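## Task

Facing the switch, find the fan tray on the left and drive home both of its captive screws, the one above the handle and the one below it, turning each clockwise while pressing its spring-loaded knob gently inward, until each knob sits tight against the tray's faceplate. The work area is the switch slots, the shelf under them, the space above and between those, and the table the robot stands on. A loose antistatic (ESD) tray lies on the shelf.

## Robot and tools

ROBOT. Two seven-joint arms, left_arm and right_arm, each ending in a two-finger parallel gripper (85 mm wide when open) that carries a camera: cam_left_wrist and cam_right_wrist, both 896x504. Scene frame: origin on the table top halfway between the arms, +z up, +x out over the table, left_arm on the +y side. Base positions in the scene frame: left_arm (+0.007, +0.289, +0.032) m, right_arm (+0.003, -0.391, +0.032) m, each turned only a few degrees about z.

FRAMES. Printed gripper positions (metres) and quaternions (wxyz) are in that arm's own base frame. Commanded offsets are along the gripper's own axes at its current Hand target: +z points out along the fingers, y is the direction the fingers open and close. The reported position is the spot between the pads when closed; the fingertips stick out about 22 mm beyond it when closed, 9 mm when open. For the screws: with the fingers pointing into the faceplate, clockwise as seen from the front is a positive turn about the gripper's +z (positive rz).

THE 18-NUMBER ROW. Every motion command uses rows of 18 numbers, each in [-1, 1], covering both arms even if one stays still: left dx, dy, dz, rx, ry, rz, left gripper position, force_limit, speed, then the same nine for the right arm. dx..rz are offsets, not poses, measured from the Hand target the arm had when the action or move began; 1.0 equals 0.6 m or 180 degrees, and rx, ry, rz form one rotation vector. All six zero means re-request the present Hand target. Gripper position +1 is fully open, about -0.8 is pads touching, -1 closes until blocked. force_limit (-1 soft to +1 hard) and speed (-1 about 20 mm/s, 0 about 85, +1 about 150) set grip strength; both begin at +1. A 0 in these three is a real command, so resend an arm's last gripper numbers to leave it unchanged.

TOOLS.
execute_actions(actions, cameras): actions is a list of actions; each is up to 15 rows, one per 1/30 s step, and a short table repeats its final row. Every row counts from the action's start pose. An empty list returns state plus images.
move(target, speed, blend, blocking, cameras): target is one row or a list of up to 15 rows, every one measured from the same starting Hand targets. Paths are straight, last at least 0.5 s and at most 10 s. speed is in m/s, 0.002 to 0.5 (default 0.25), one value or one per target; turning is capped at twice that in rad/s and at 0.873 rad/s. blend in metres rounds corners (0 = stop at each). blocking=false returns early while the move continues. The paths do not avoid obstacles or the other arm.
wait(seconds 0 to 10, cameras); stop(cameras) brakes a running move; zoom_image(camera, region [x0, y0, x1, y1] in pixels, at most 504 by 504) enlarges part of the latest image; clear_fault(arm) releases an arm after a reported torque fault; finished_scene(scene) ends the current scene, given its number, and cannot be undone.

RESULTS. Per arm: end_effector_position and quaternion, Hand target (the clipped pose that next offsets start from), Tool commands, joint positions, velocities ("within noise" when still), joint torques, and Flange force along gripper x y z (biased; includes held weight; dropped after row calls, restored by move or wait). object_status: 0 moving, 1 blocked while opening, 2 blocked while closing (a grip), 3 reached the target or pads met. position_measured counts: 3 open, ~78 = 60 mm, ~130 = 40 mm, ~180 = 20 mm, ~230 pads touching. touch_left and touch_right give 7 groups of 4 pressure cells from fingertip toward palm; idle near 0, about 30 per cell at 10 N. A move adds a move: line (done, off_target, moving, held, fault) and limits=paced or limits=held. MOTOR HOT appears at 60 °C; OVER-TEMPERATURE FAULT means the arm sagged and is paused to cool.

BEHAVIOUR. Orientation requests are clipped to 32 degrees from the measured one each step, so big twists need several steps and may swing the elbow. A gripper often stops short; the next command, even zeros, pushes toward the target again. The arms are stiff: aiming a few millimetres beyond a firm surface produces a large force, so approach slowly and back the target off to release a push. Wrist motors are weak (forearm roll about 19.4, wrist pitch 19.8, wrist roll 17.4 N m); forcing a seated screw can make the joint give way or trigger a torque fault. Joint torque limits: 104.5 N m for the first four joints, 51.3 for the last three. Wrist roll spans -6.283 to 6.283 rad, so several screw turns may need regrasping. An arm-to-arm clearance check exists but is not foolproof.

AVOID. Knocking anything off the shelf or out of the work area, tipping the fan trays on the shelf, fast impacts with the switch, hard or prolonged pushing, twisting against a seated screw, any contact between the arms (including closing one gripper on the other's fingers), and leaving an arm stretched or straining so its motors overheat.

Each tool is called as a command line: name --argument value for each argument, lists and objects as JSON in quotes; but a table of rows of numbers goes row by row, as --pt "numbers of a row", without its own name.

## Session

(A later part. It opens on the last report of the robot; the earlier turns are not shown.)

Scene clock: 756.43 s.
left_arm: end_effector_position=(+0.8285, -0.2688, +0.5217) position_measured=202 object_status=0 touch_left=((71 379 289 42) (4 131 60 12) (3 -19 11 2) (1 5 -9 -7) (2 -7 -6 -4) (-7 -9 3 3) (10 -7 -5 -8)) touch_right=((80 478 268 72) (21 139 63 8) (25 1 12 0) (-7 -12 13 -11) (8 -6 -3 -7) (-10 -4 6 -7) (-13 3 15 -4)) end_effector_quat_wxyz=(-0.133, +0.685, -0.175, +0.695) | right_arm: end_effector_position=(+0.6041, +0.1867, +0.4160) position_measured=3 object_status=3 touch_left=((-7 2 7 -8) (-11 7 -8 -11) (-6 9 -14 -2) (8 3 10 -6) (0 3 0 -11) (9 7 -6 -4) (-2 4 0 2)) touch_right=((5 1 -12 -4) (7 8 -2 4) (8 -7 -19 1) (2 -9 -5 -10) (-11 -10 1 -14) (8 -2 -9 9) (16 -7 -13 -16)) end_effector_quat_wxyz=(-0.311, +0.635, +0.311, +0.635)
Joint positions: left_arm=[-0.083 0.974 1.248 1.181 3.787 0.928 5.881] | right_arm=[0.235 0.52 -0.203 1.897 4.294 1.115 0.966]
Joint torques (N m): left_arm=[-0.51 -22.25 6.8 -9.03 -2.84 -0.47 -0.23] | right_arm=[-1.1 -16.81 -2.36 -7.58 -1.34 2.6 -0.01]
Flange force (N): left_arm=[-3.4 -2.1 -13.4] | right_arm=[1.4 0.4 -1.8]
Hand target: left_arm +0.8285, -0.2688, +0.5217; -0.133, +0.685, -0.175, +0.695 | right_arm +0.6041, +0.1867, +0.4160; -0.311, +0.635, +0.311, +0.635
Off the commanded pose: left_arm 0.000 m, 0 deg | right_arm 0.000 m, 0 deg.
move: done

move --pt "0 0 0.0003 0 0 0.55 -1 -0.5 -1 0 0 0 0 0 0 1 1 1" --pt "0 0 0.0006 0 0 -0.9 -1 -0.5 -1 0 0 0 0 0 0 1 1 1" --speed 0.43 --blend '[0.003,0]'

move --pt "0.0005 -0.0005 0.0002 0 0 0.5 -1 -0.5 -1 0 0 0 0 0 0 1 1 1" --speed 0.43

Scene clock: 767.80 s.
left_arm: end_effector_position=(+0.8288, -0.2688, +0.5218) position_measured=202 object_status=2 touch_left=((75 376 285 34) (6 129 64 12) (4 -8 4 -6) (1 -5 -15 -5) (7 -6 -11 0) (-10 2 6 5) (-5 -6 -5 -7)) touch_right=((49 432 288 24) (33 127 37 3) (13 6 -15 15) (-18 -1 7 -17) (-1 -37 18 -3) (2 6 -26 -3) (13 9 11 1)) end_effector_quat_wxyz=(+0.665, +0.280, +0.649, +0.240) | right_arm: end_effector_position=(+0.6041, +0.1867, +0.4160) position_measured=3 object_status=3 touch_left=((-12 7 4 -8) (-3 -3 -1 -12) (-9 6 0 3) (8 1 4 1) (-9 2 -5 -12) (18 12 0 -7) (2 0 2 -12)) touch_right=((-9 3 -7 4) (-7 -3 5 -11) (9 3 11 5) (9 10 7 -11) (-14 14 13 -3) (18 12 -9 -6) (3 -22 11 4)) end_effector_quat_wxyz=(-0.311, +0.635, +0.311, +0.635)
Joint positions: left_arm=[0.337 0.698 0.144 1.157 4.056 0.495 3.006] | right_arm=[0.235 0.52 -0.203 1.897 4.294 1.115 0.966]
Joint torques (N m): left_arm=[-1.63 -21.91 -0.09 -12.2 -1.23 1.44 -0.32] | right_arm=[-1.14 -16.78 -2.38 -7.57 -1.33 2.59 0.01]
Flange force (N): left_arm=[1.4 0.7 -11.1] | right_arm=[1.5 0.4 -1.9]
Hand target: left_arm +0.8289, -0.2688, +0.5217; +0.665, +0.280, +0.649, +0.240 | right_arm +0.6041, +0.1867, +0.4160; -0.311, +0.635, +0.311, +0.635
Off the commanded pose: left_arm 0.000 m, 0 deg | right_arm 0.000 m, 0 deg.
move: done

Scene clock: 770.40 s.
left_arm: end_effector_position=(+0.8290, -0.2688, +0.5213) position_measured=202 object_status=2 touch_left=((63 341 254 33) (-4 122 56 6) (2 -13 9 -3) (-4 0 -8 -3) (-3 -7 -2 -1) (-4 -9 0 4) (-10 3 6 -13)) touch_right=((43 485 287 63) (27 121 45 5) (-5 13 22 15) (3 9 -10 18) (1 -11 3 10) (-7 3 -3 7) (-28 17 34 -6)) end_effector_quat_wxyz=(+0.300, +0.657, +0.261, +0.640) | right_arm: end_effector_position=(+0.6041, +0.1867, +0.4160) position_measured=3 object_status=3 touch_left=((-14 -10 9 -1) (-8 2 2 -2) (-17 3 4 8) (7 -12 1 -5) (-12 6 -6 -24) (-6 -7 -11 7) (-6 12 3 -7)) touch_right=((-9 -5 1 -11) (7 -10 -2 2) (5 1 10 -5) (7 -7 -6 4) (-12 5 8 6) (-17 11 -3 4) (3 -11 5 2)) end_effector_quat_wxyz=(-0.311, +0.635, +0.311, +0.635)
Joint positions: left_arm=[0.634 0.73 -0.459 1.141 4.013 0.277 1.843] | right_arm=[0.235 0.52 -0.203 1.897 4.294 1.115 0.966]
Joint torques (N m): left_arm=[-2.01 -21.98 -3.76 -8.23 -0.12 1.73 -0.33] | right_arm=[-1.1 -16.87 -2.41 -7.56 -1.31 2.62 -0.02]
Flange force (N): left_arm=[0.2 3.7 1.5] | right_arm=[1.3 0.5 -1.7]
Hand target: left_arm +0.8290, -0.2688, +0.5213; +0.300, +0.657, +0.261, +0.640 | right_arm +0.6041, +0.1867, +0.4160; -0.311, +0.635, +0.311, +0.635
Off the commanded pose: left_arm 0.000 m, 0 deg | right_arm 0.000 m, 0 deg.
move: done

move --pt "-0.0009 0.0015 0.0007 0 0 0.3 -1 -0.5 -1 0 0 0 0 0 0 1 1 1" --speed 0.43

move --target '[-0.0015,0.001,0,0,0,0,-0.4,-0.5,-1,0,0,0,0,0,0,1,1,1]' --cameras '["cam_right_wrist"]'

zoom_image --camera "cam_right_wrist" --region '[420, 125, 490, 175]'

Scene clock: 776.43 s.
left_arm: end_effector_position=(+0.8293, -0.2698, +0.5216) position_measured=202 object_status=2 touch_left=((58 295 211 36) (-1 86 41 10) (2 -15 7 -6) (4 7 -6 4) (3 -3 -3 -4) (-3 4 4 -4) (-4 -4 -6 -19)) touch_right=((63 550 328 59) (53 119 54 -12) (14 0 6 -8) (1 16 -8 16) (18 -15 9 -11) (5 9 31 4) (7 25 -22 -15)) end_effector_quat_wxyz=(-0.023, +0.704, -0.066, +0.707) | right_arm: end_effector_position=(+0.6041, +0.1867, +0.4160) position_measured=3 object_status=3 touch_left=((-16 -7 -3 -5) (-5 -4 -7 -10) (-13 9 3 2) (6 6 3 4) (-6 1 -10 -8) (0 11 -9 8) (9 11 -6 1)) touch_right=((1 -7 8 -2) (-14 -27 -8 -16) (-1 -9 -8 -3) (16 2 4 -9) (-28 -16 9 -11) (-8 7 2 5) (6 -17 23 4)) end_effector_quat_wxyz=(-0.311, +0.635, +0.311, +0.635)
Joint positions: left_arm=[0.773 0.799 -0.784 1.129 3.736 0.162 1.389] | right_arm=[0.235 0.52 -0.203 1.897 4.294 1.115 0.966]
Joint torques (N m): left_arm=[-12.23 -23.15 -10.9 -1.93 0.66 0.9 -0.31] | right_arm=[-1.13 -16.83 -2.37 -7.61 -1.32 2.58 0]
Flange force (N): left_arm=[6.0 14.9 4.7] | right_arm=[1.3 0.3 -1.9]
Hand target: left_arm +0.8293, -0.2698, +0.5216; -0.023, +0.704, -0.066, +0.707 | right_arm +0.6041, +0.1867, +0.4160; -0.311, +0.635, +0.311, +0.635
Off the commanded pose: left_arm 0.000 m, 0 deg | right_arm 0.000 m, 0 deg.
move: done

Scene clock: 777.13 s.
left_arm: end_effector_position=(+0.8293, -0.2702, +0.5206) position_measured=179 object_status=0 touch_left=((-2 13 -2 3) (0 3 17 4) (-10 -14 3 -2) (-3 -7 -15 -3) (1 0 -10 -15) (6 6 1 1) (-2 -4 -3 -15)) touch_right=((-19 7 2 -2) (-6 -32 0 -7) (8 -26 8 -33) (18 5 -32 -13) (14 24 26 -4) (1 6 -25 -13) (-12 -15 15 6)) end_effector_quat_wxyz=(-0.023, +0.704, -0.066, +0.707) | right_arm: end_effector_position=(+0.6041, +0.1867, +0.4160) position_measured=3 object_status=3 touch_left=((-12 -8 5 0) (2 2 1 -13) (3 12 2 8) (8 -2 7 -10) (-1 5 -3 -17) (7 10 -9 -3) (0 8 2 -4)) touch_right=((-11 3 -3 2) (4 -8 0 -17) (2 -4 -8 -1) (13 4 11 3) (-11 1 -1 9) (2 2 15 -2) (10 -2 11 -12)) end_effector_quat_wxyz=(-0.311, +0.635, +0.311, +0.635)
Joint positions: left_arm=[0.774 0.8 -0.784 1.131 3.737 0.164 1.389] | right_arm=[0.235 0.52 -0.203 1.897 4.294 1.115 0.966]
Joint torques (N m): left_arm=[-0.04 -23.15 -4.94 -11.16 -0.22 2.63 -0.26] | right_arm=[-1.13 -16.82 -2.39 -7.51 -1.32 2.6 0]
Flange force (N): left_arm=[-1.6 -1.4 -6.2] | right_arm=[1.4 0.6 -1.7]
Hand target: left_arm +0.8293, -0.2703, +0.5206; -0.023, +0.704, -0.066, +0.707 | right_arm +0.6041, +0.1867, +0.4160; -0.311, +0.635, +0.311, +0.635
Off the commanded pose: left_arm 0.000 m, 0 deg | right_arm 0.000 m, 0 deg.
move: done
camera_calibration:
cam_right_wrist: T_world_to_cam=[[0.784422, -0.619968, 0.0179393, -0.369669], [0.0089422, -0.017616, -0.999805, 0.465071], [0.620163, 0.784429, -0.0082745, -0.364348], [0, 0, 0, 1]] pos_world=[0.511772, 0.0648152, 0.468597]
Images, in order (width x height): cam_right_wrist 896x504.

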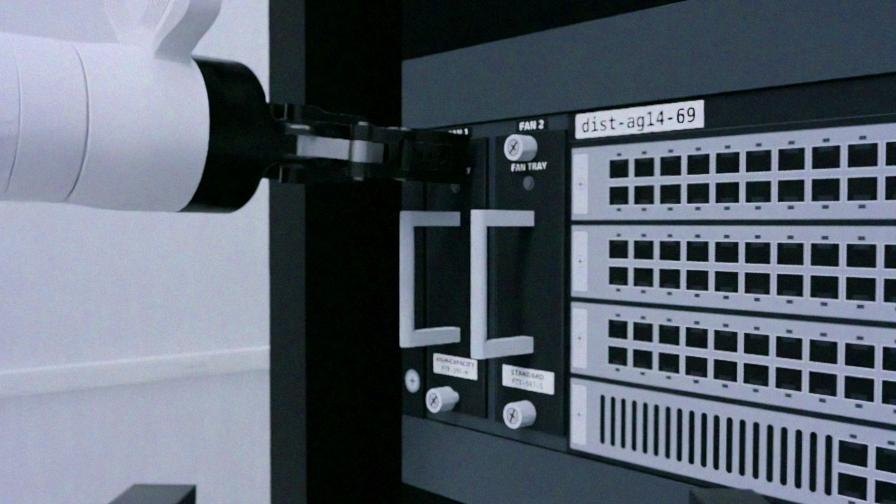

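Scaled by 7.200 from the camera's 896x504 image, which has a finer 1280x720 frame.

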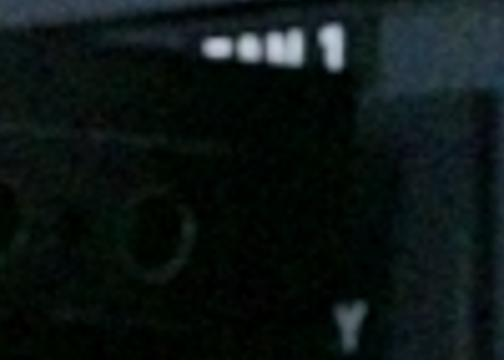

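move --pt "0 0 -0.04 0 0 0 -0.4 -0.5 -1 0 0 0 0 0 0 1 1 1" --pt "0 0 -0.04 0 0 -0.6 -0.4 -0.5 -1 0 0 0 0 0 0 1 1 1" --pt "0 0 -0.04 0 0 0.8 -0.4 -0.5 -1 0 0 0 0 0 0 1 1 1" --pt "0.0015 -0.0027 -0.04 0 0 0.1 -0.4 -0.5 -1 0 0 0 0 0 0 1 1 1" --speed '[0.1,0.43,0.43,0.43]' --blend '[0,0.003,0.003,0]' --cameras '["cam_right_wrist"]'

zoom_image --camera "cam_right_wrist" --region '[420, 125, 490, 175]'

Scene clock: 793.30 s.
left_arm: end_effector_position=(+0.8054, -0.2674, +0.5217) position_measured=179 object_status=3 touch_left=((-1 11 -7 -7) (-18 -9 7 7) (-5 -2 2 -7) (-9 1 -11 3) (5 5 -1 0) (-3 -5 2 7) (-8 -6 -3 -7)) touch_right=((21 7 -15 3) (12 -1 -10 -13) (4 5 7 3) (-39 -22 26 0) (20 -10 -1 -21) (-11 -10 -6 3) (-32 27 14 27)) end_effector_quat_wxyz=(-0.133, +0.685, -0.175, +0.695) | right_arm: end_effector_position=(+0.6041, +0.1867, +0.4160) position_measured=3 object_status=3 touch_left=((-5 -6 -7 -8) (4 5 0 -6) (-7 15 -8 8) (13 6 7 3) (1 8 -3 -12) (3 9 1 1) (6 9 -4 0)) touch_right=((-13 17 -13 -7) (11 1 4 10) (-5 -1 -9 -5) (4 -4 -6 -3) (-2 11 -9 5) (11 -8 5 -2) (-1 4 16 -5)) end_effector_quat_wxyz=(-0.311, +0.635, +0.311, +0.635)
Joint positions: left_arm=[-0.048 0.824 1 1.275 3.876 0.865 6.083] | right_arm=[0.235 0.52 -0.203 1.897 4.294 1.115 0.966]
Joint torques (N m): left_arm=[-0.01 -21.95 5.95 -9.73 -2.42 0.44 -0.21] | right_arm=[-1.13 -16.82 -2.39 -7.6 -1.33 2.61 0.02]
Flange force (N): left_arm=[-1.9 -1.4 -6.3] | right_arm=[1.4 0.4 -1.8]
Hand target: left_arm +0.8054, -0.2674, +0.5217; -0.133, +0.685, -0.175, +0.695 | right_arm +0.6041, +0.1867, +0.4160; -0.311, +0.635, +0.311, +0.635
Off the commanded pose: left_arm 0.000 m, 0 deg | right_arm 0.000 m, 0 deg.
move: done
camera_calibration:
cam_right_wrist: T_world_to_cam=[[0.784422, -0.619968, 0.0179393, -0.369669], [0.0089422, -0.017616, -0.999805, 0.465071], [0.620163, 0.784429, -0.0082745, -0.364348], [0, 0, 0, 1]] pos_world=[0.511772, 0.0648152, 0.468597]
Images, in order (width x height): cam_right_wrist 896x504.

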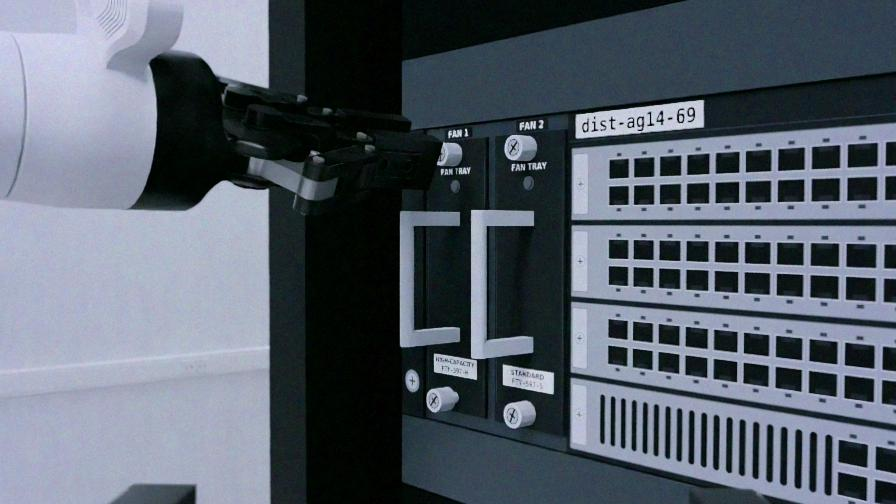

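Scaled by 7.200 from the camera's 896x504 image, which has a finer 1280x720 frame.

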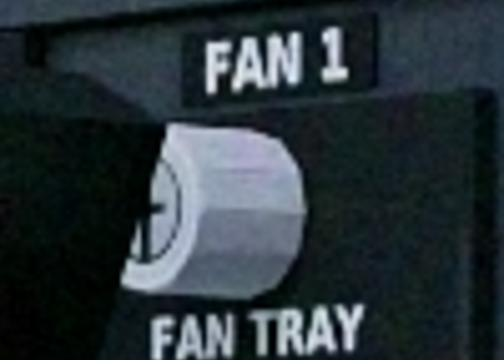

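move --pt "0 0 0.0393 0 0 0 -0.4 -0.5 -1 0 0 0 0 0 0 1 1 1" --speed 0.06

move --target '[0,0,0,0,0,0,-1,-0.5,-1,0,0,0,0,0,0,1,1,1]'

move --pt "0 0 0.0003 0 0 0.55 -1 -0.5 -1 0 0 0 0 0 0 1 1 1" --pt "0 0 0.0006 0 0 -0.9 -1 -0.5 -1 0 0 0 0 0 0 1 1 1" --speed 0.43 --blend '[0.003,0]'

Scene clock: 799.43 s.
left_arm: end_effector_position=(+0.8290, -0.2688, +0.5217) position_measured=179 object_status=3 touch_left=((-1 12 -11 7) (5 -4 9 8) (2 -12 3 4) (-2 1 -8 -1) (-2 -6 2 -5) (-8 -9 -3 3) (5 -4 1 1)) touch_right=((-19 16 8 24) (-27 -1 7 14) (-9 2 -1 -20) (13 5 16 32) (8 3 9 -2) (16 -11 -19 17) (-10 -14 -3 20)) end_effector_quat_wxyz=(-0.133, +0.685, -0.175, +0.695) | right_arm: end_effector_position=(+0.6041, +0.1867, +0.4160) position_measured=3 object_status=3 touch_left=((-19 -4 -4 -6) (-6 0 1 -3) (-2 15 3 5) (11 -4 4 0) (2 6 -3 -12) (8 1 -11 0) (2 10 10 0)) touch_right=((-20 9 4 -3) (4 3 -5 -2) (14 -8 5 1) (-2 -8 -4 5) (5 1 -15 -23) (2 -9 -3 1) (11 11 5 -7)) end_effector_quat_wxyz=(-0.311, +0.635, +0.311, +0.635)
Joint positions: left_arm=[-0.022 0.868 0.99 1.176 3.882 0.82 6.033] | right_arm=[0.235 0.52 -0.203 1.897 4.294 1.115 0.966]
Joint torques (N m): left_arm=[0.05 -23.1 5.87 -9.73 -2.35 0.27 -0.3] | right_arm=[-1.12 -16.78 -2.37 -7.57 -1.33 2.61 0]
Flange force (N): left_arm=[-2.7 -1.5 -7.4] | right_arm=[1.5 0.4 -1.8]
Hand target: left_arm +0.8290, -0.2688, +0.5217; -0.133, +0.685, -0.175, +0.695 | right_arm +0.6041, +0.1867, +0.4160; -0.311, +0.635, +0.311, +0.635
Off the commanded pose: left_arm 0.000 m, 0 deg | right_arm 0.000 m, 0 deg.
move: done

Scene clock: 800.20 s.
left_arm: end_effector_position=(+0.8290, -0.2687, +0.5217) position_measured=202 object_status=0 touch_left=((73 360 270 33) (0 130 53 13) (-5 -6 4 -5) (-6 3 -5 2) (-3 -3 0 -9) (-3 2 5 3) (-1 -3 -5 -4)) touch_right=((36 455 329 23) (-5 125 63 11) (-15 -1 -35 5) (-1 7 -15 4) (-2 -25 4 -4) (11 -15 9 21) (-11 -21 -5 -8)) end_effector_quat_wxyz=(-0.133, +0.685, -0.175, +0.695) | right_arm: end_effector_position=(+0.6041, +0.1867, +0.4160) position_measured=3 object_status=3 touch_left=((-7 9 7 -10) (7 -7 3 -10) (-9 15 8 3) (-1 -2 7 -4) (-4 2 -8 -18) (11 2 -8 2) (2 9 -9 4)) touch_right=((-5 -3 16 10) (-4 3 2 7) (9 8 12 -6) (-5 0 5 7) (-10 -2 -7 5) (8 -6 -2 8) (-2 2 -3 -16)) end_effector_quat_wxyz=(-0.311, +0.635, +0.311, +0.635)
Joint positions: left_arm=[-0.022 0.868 0.99 1.176 3.882 0.82 6.033] | right_arm=[0.235 0.52 -0.203 1.897 4.294 1.115 0.966]
Joint torques (N m): left_arm=[0.26 -20.97 5.55 -10.24 -2.45 -0.47 -0.24] | right_arm=[-1.15 -16.82 -2.37 -7.58 -1.32 2.6 0]
Flange force (N): left_arm=[-3.1 -3.8 -15.3] | right_arm=[1.4 0.4 -1.8]
Hand target: left_arm +0.8290, -0.2688, +0.5217; -0.133, +0.685, -0.175, +0.695 | right_arm +0.6041, +0.1867, +0.4160; -0.311, +0.635, +0.311, +0.635
Off the commanded pose: left_arm 0.000 m, 0 deg | right_arm 0.000 m, 0 deg.
move: done

Scene clock: 805.63 s.
left_arm: end_effector_position=(+0.8293, -0.2688, +0.5217) position_measured=202 object_status=2 touch_left=((74 376 316 48) (-1 122 63 9) (3 -8 13 1) (-2 4 -3 -6) (-1 -3 3 1) (-10 2 -3 8) (2 -6 -3 -9)) touch_right=((71 484 242 32) (9 145 73 -13) (-20 -19 -8 -14) (11 3 26 5) (-4 15 -2 -5) (-3 -9 -1 3) (4 3 13 -15)) end_effector_quat_wxyz=(+0.665, +0.280, +0.649, +0.240) | right_arm: end_effector_position=(+0.6041, +0.1867, +0.4160) position_measured=3 object_status=3 touch_left=((-7 2 2 -6) (-3 4 8 -9) (-7 3 11 -5) (-2 1 1 -2) (-5 0 -8 -11) (11 -5 -13 -4) (-5 14 3 6)) touch_right=((-6 6 -12 0) (5 7 19 8) (-16 -4 -12 -4) (3 -10 8 2) (-6 13 -10 -1) (-11 -1 7 -3) (-4 12 9 8)) end_effector_quat_wxyz=(-0.311, +0.635, +0.311, +0.635)
Joint positions: left_arm=[0.477 0.699 -0.136 1.147 4.069 0.393 3.162] | right_arm=[0.235 0.52 -0.203 1.897 4.294 1.115 0.966]
Joint torques (N m): left_arm=[-5.25 -22 -3.91 -12.54 -1.04 2.65 -0.69] | right_arm=[-1.09 -16.87 -2.38 -7.56 -1.34 2.61 0.02]
Flange force (N): left_arm=[-0.3 -2.3 -14.9] | right_arm=[1.4 0.6 -1.7]
Hand target: left_arm +0.8293, -0.2688, +0.5217; +0.665, +0.280, +0.649, +0.240 | right_arm +0.6041, +0.1867, +0.4160; -0.311, +0.635, +0.311, +0.635
Off the commanded pose: left_arm 0.000 m, 0 deg | right_arm 0.000 m, 0 deg.
move: done; blend cut to 0 m at target 1

move --pt "0 0 0 0 0 0.2 -1 -0.5 -1 0 0 0 0 0 0 1 1 1" --speed 0.2

Scene clock: 810.30 s.
left_arm: end_effector_position=(+0.8293, -0.2688, +0.5217) position_measured=202 object_status=2 touch_left=((112 489 175 15) (2 181 35 6) (0 -2 2 0) (-3 -5 -12 1) (1 -3 3 -9) (2 -5 -1 7) (-3 1 -6 -4)) touch_right=((79 611 158 4) (10 193 29 2) (-9 -7 -10 -16) (-25 -6 1 13) (7 -11 -3 10) (-2 17 9 -11) (7 10 -8 26)) end_effector_quat_wxyz=(+0.558, +0.467, +0.531, +0.434) | right_arm: end_effector_position=(+0.6041, +0.1867, +0.4160) position_measured=3 object_status=3 touch_left=((1 -4 1 2) (-4 -7 -7 -5) (-11 12 -11 -5) (3 0 3 -3) (-2 5 -14 -18) (-6 7 0 -7) (-8 3 -1 -4)) touch_right=((-18 -15 6 18) (2 -17 2 1) (18 -21 3 1) (1 -7 12 6) (1 3 -4 3) (1 -12 -4 8) (-12 8 18 -5)) end_effector_quat_wxyz=(-0.311, +0.635, +0.311, +0.635)
Joint positions: left_arm=[0.593 0.719 -0.374 1.141 4.042 0.306 2.703] | right_arm=[0.235 0.52 -0.203 1.897 4.294 1.115 0.966]
Joint torques (N m): left_arm=[-0.69 -21.44 -2.65 -13.84 -1.42 1.97 -0.73] | right_arm=[-1.14 -16.83 -2.35 -7.58 -1.33 2.59 -0.03]
Flange force (N): left_arm=[4.8 -1.5 -18.4] | right_arm=[1.3 0.4 -1.8]
Hand target: left_arm +0.8293, -0.2688, +0.5217; +0.558, +0.467, +0.531, +0.434 | right_arm +0.6041, +0.1867, +0.4160; -0.311, +0.635, +0.311, +0.635
Off the commanded pose: left_arm 0.000 m, 0 deg | right_arm 0.000 m, 0 deg.
move: done

move --pt "0 0 0 0 0 -0.15 -0.4 0.5 -1 0 0 0 0 0 0 1 1 1" --speed 0.3 --cameras '["cam_right_wrist"]'

zoom_image --camera "cam_right_wrist" --region '[420, 125, 490, 175]'

Scene clock: 816.87 s.
left_arm: end_effector_position=(+0.8293, -0.2688, +0.5217) position_measured=179 object_status=3 touch_left=((1 6 -8 -1) (-11 -1 -5 12) (5 0 -3 -8) (-5 -2 0 -4) (2 3 -4 -3) (-9 -2 4 1) (4 -7 -8 -8)) touch_right=((14 3 -24 10) (2 -20 -7 12) (8 -17 -8 -3) (-3 -2 -9 10) (-20 7 -13 24) (9 8 -13 -11) (-34 0 3 1)) end_effector_quat_wxyz=(+0.644, +0.330, +0.625, +0.292) | right_arm: end_effector_position=(+0.6041, +0.1867, +0.4160) position_measured=3 object_status=3 touch_left=((-4 2 3 -5) (-11 1 3 -12) (-4 2 1 6) (7 2 8 -7) (-10 3 -5 -6) (14 8 -4 3) (2 8 2 7)) touch_right=((5 -15 -6 -7) (-1 7 -8 -10) (6 -2 -6 3) (3 1 22 3) (12 20 4 -11) (-3 5 8 0) (16 -2 -2 10)) end_effector_quat_wxyz=(-0.311, +0.635, +0.311, +0.635)
Joint positions: left_arm=[0.51 0.703 -0.202 1.145 4.067 0.369 3.045] | right_arm=[0.235 0.52 -0.203 1.897 4.294 1.115 0.966]
Joint torques (N m): left_arm=[0.06 -23.77 -1.28 -12.38 -1.01 1.84 -0.26] | right_arm=[-1.09 -16.81 -2.39 -7.53 -1.33 2.58 0.02]
Flange force (N): left_arm=[2.0 0.2 -5.8] | right_arm=[1.5 0.6 -1.7]
Hand target: left_arm +0.8293, -0.2688, +0.5217; +0.644, +0.330, +0.625, +0.292 | right_arm +0.6041, +0.1867, +0.4160; -0.311, +0.635, +0.311, +0.635
Off the commanded pose: left_arm 0.000 m, 0 deg | right_arm 0.000 m, 0 deg.
move: done
camera_calibration:
cam_right_wrist: T_world_to_cam=[[0.784422, -0.619968, 0.0179393, -0.369669], [0.0089422, -0.017616, -0.999805, 0.465071], [0.620163, 0.784429, -0.0082745, -0.364348], [0, 0, 0, 1]] pos_world=[0.511772, 0.0648152, 0.468597]
Images, in order (width x height): cam_right_wrist 896x504.

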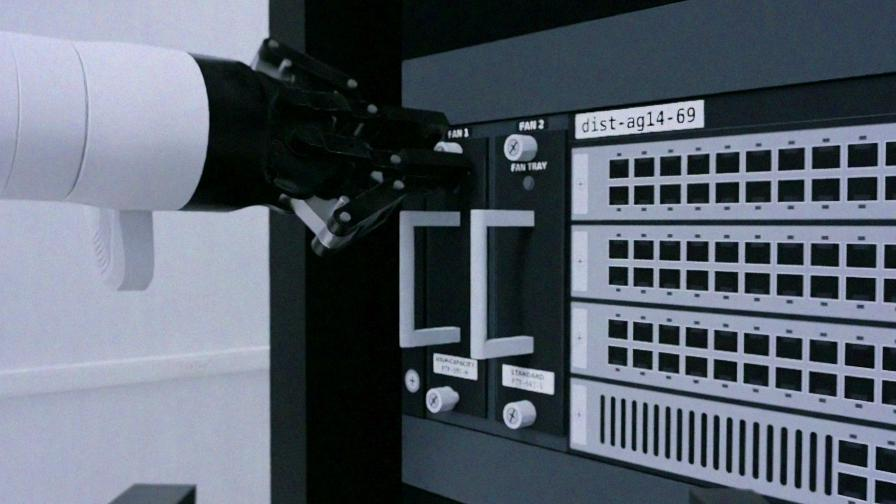

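Scaled by 7.200 from the camera's 896x504 image, which has a finer 1280x720 frame.

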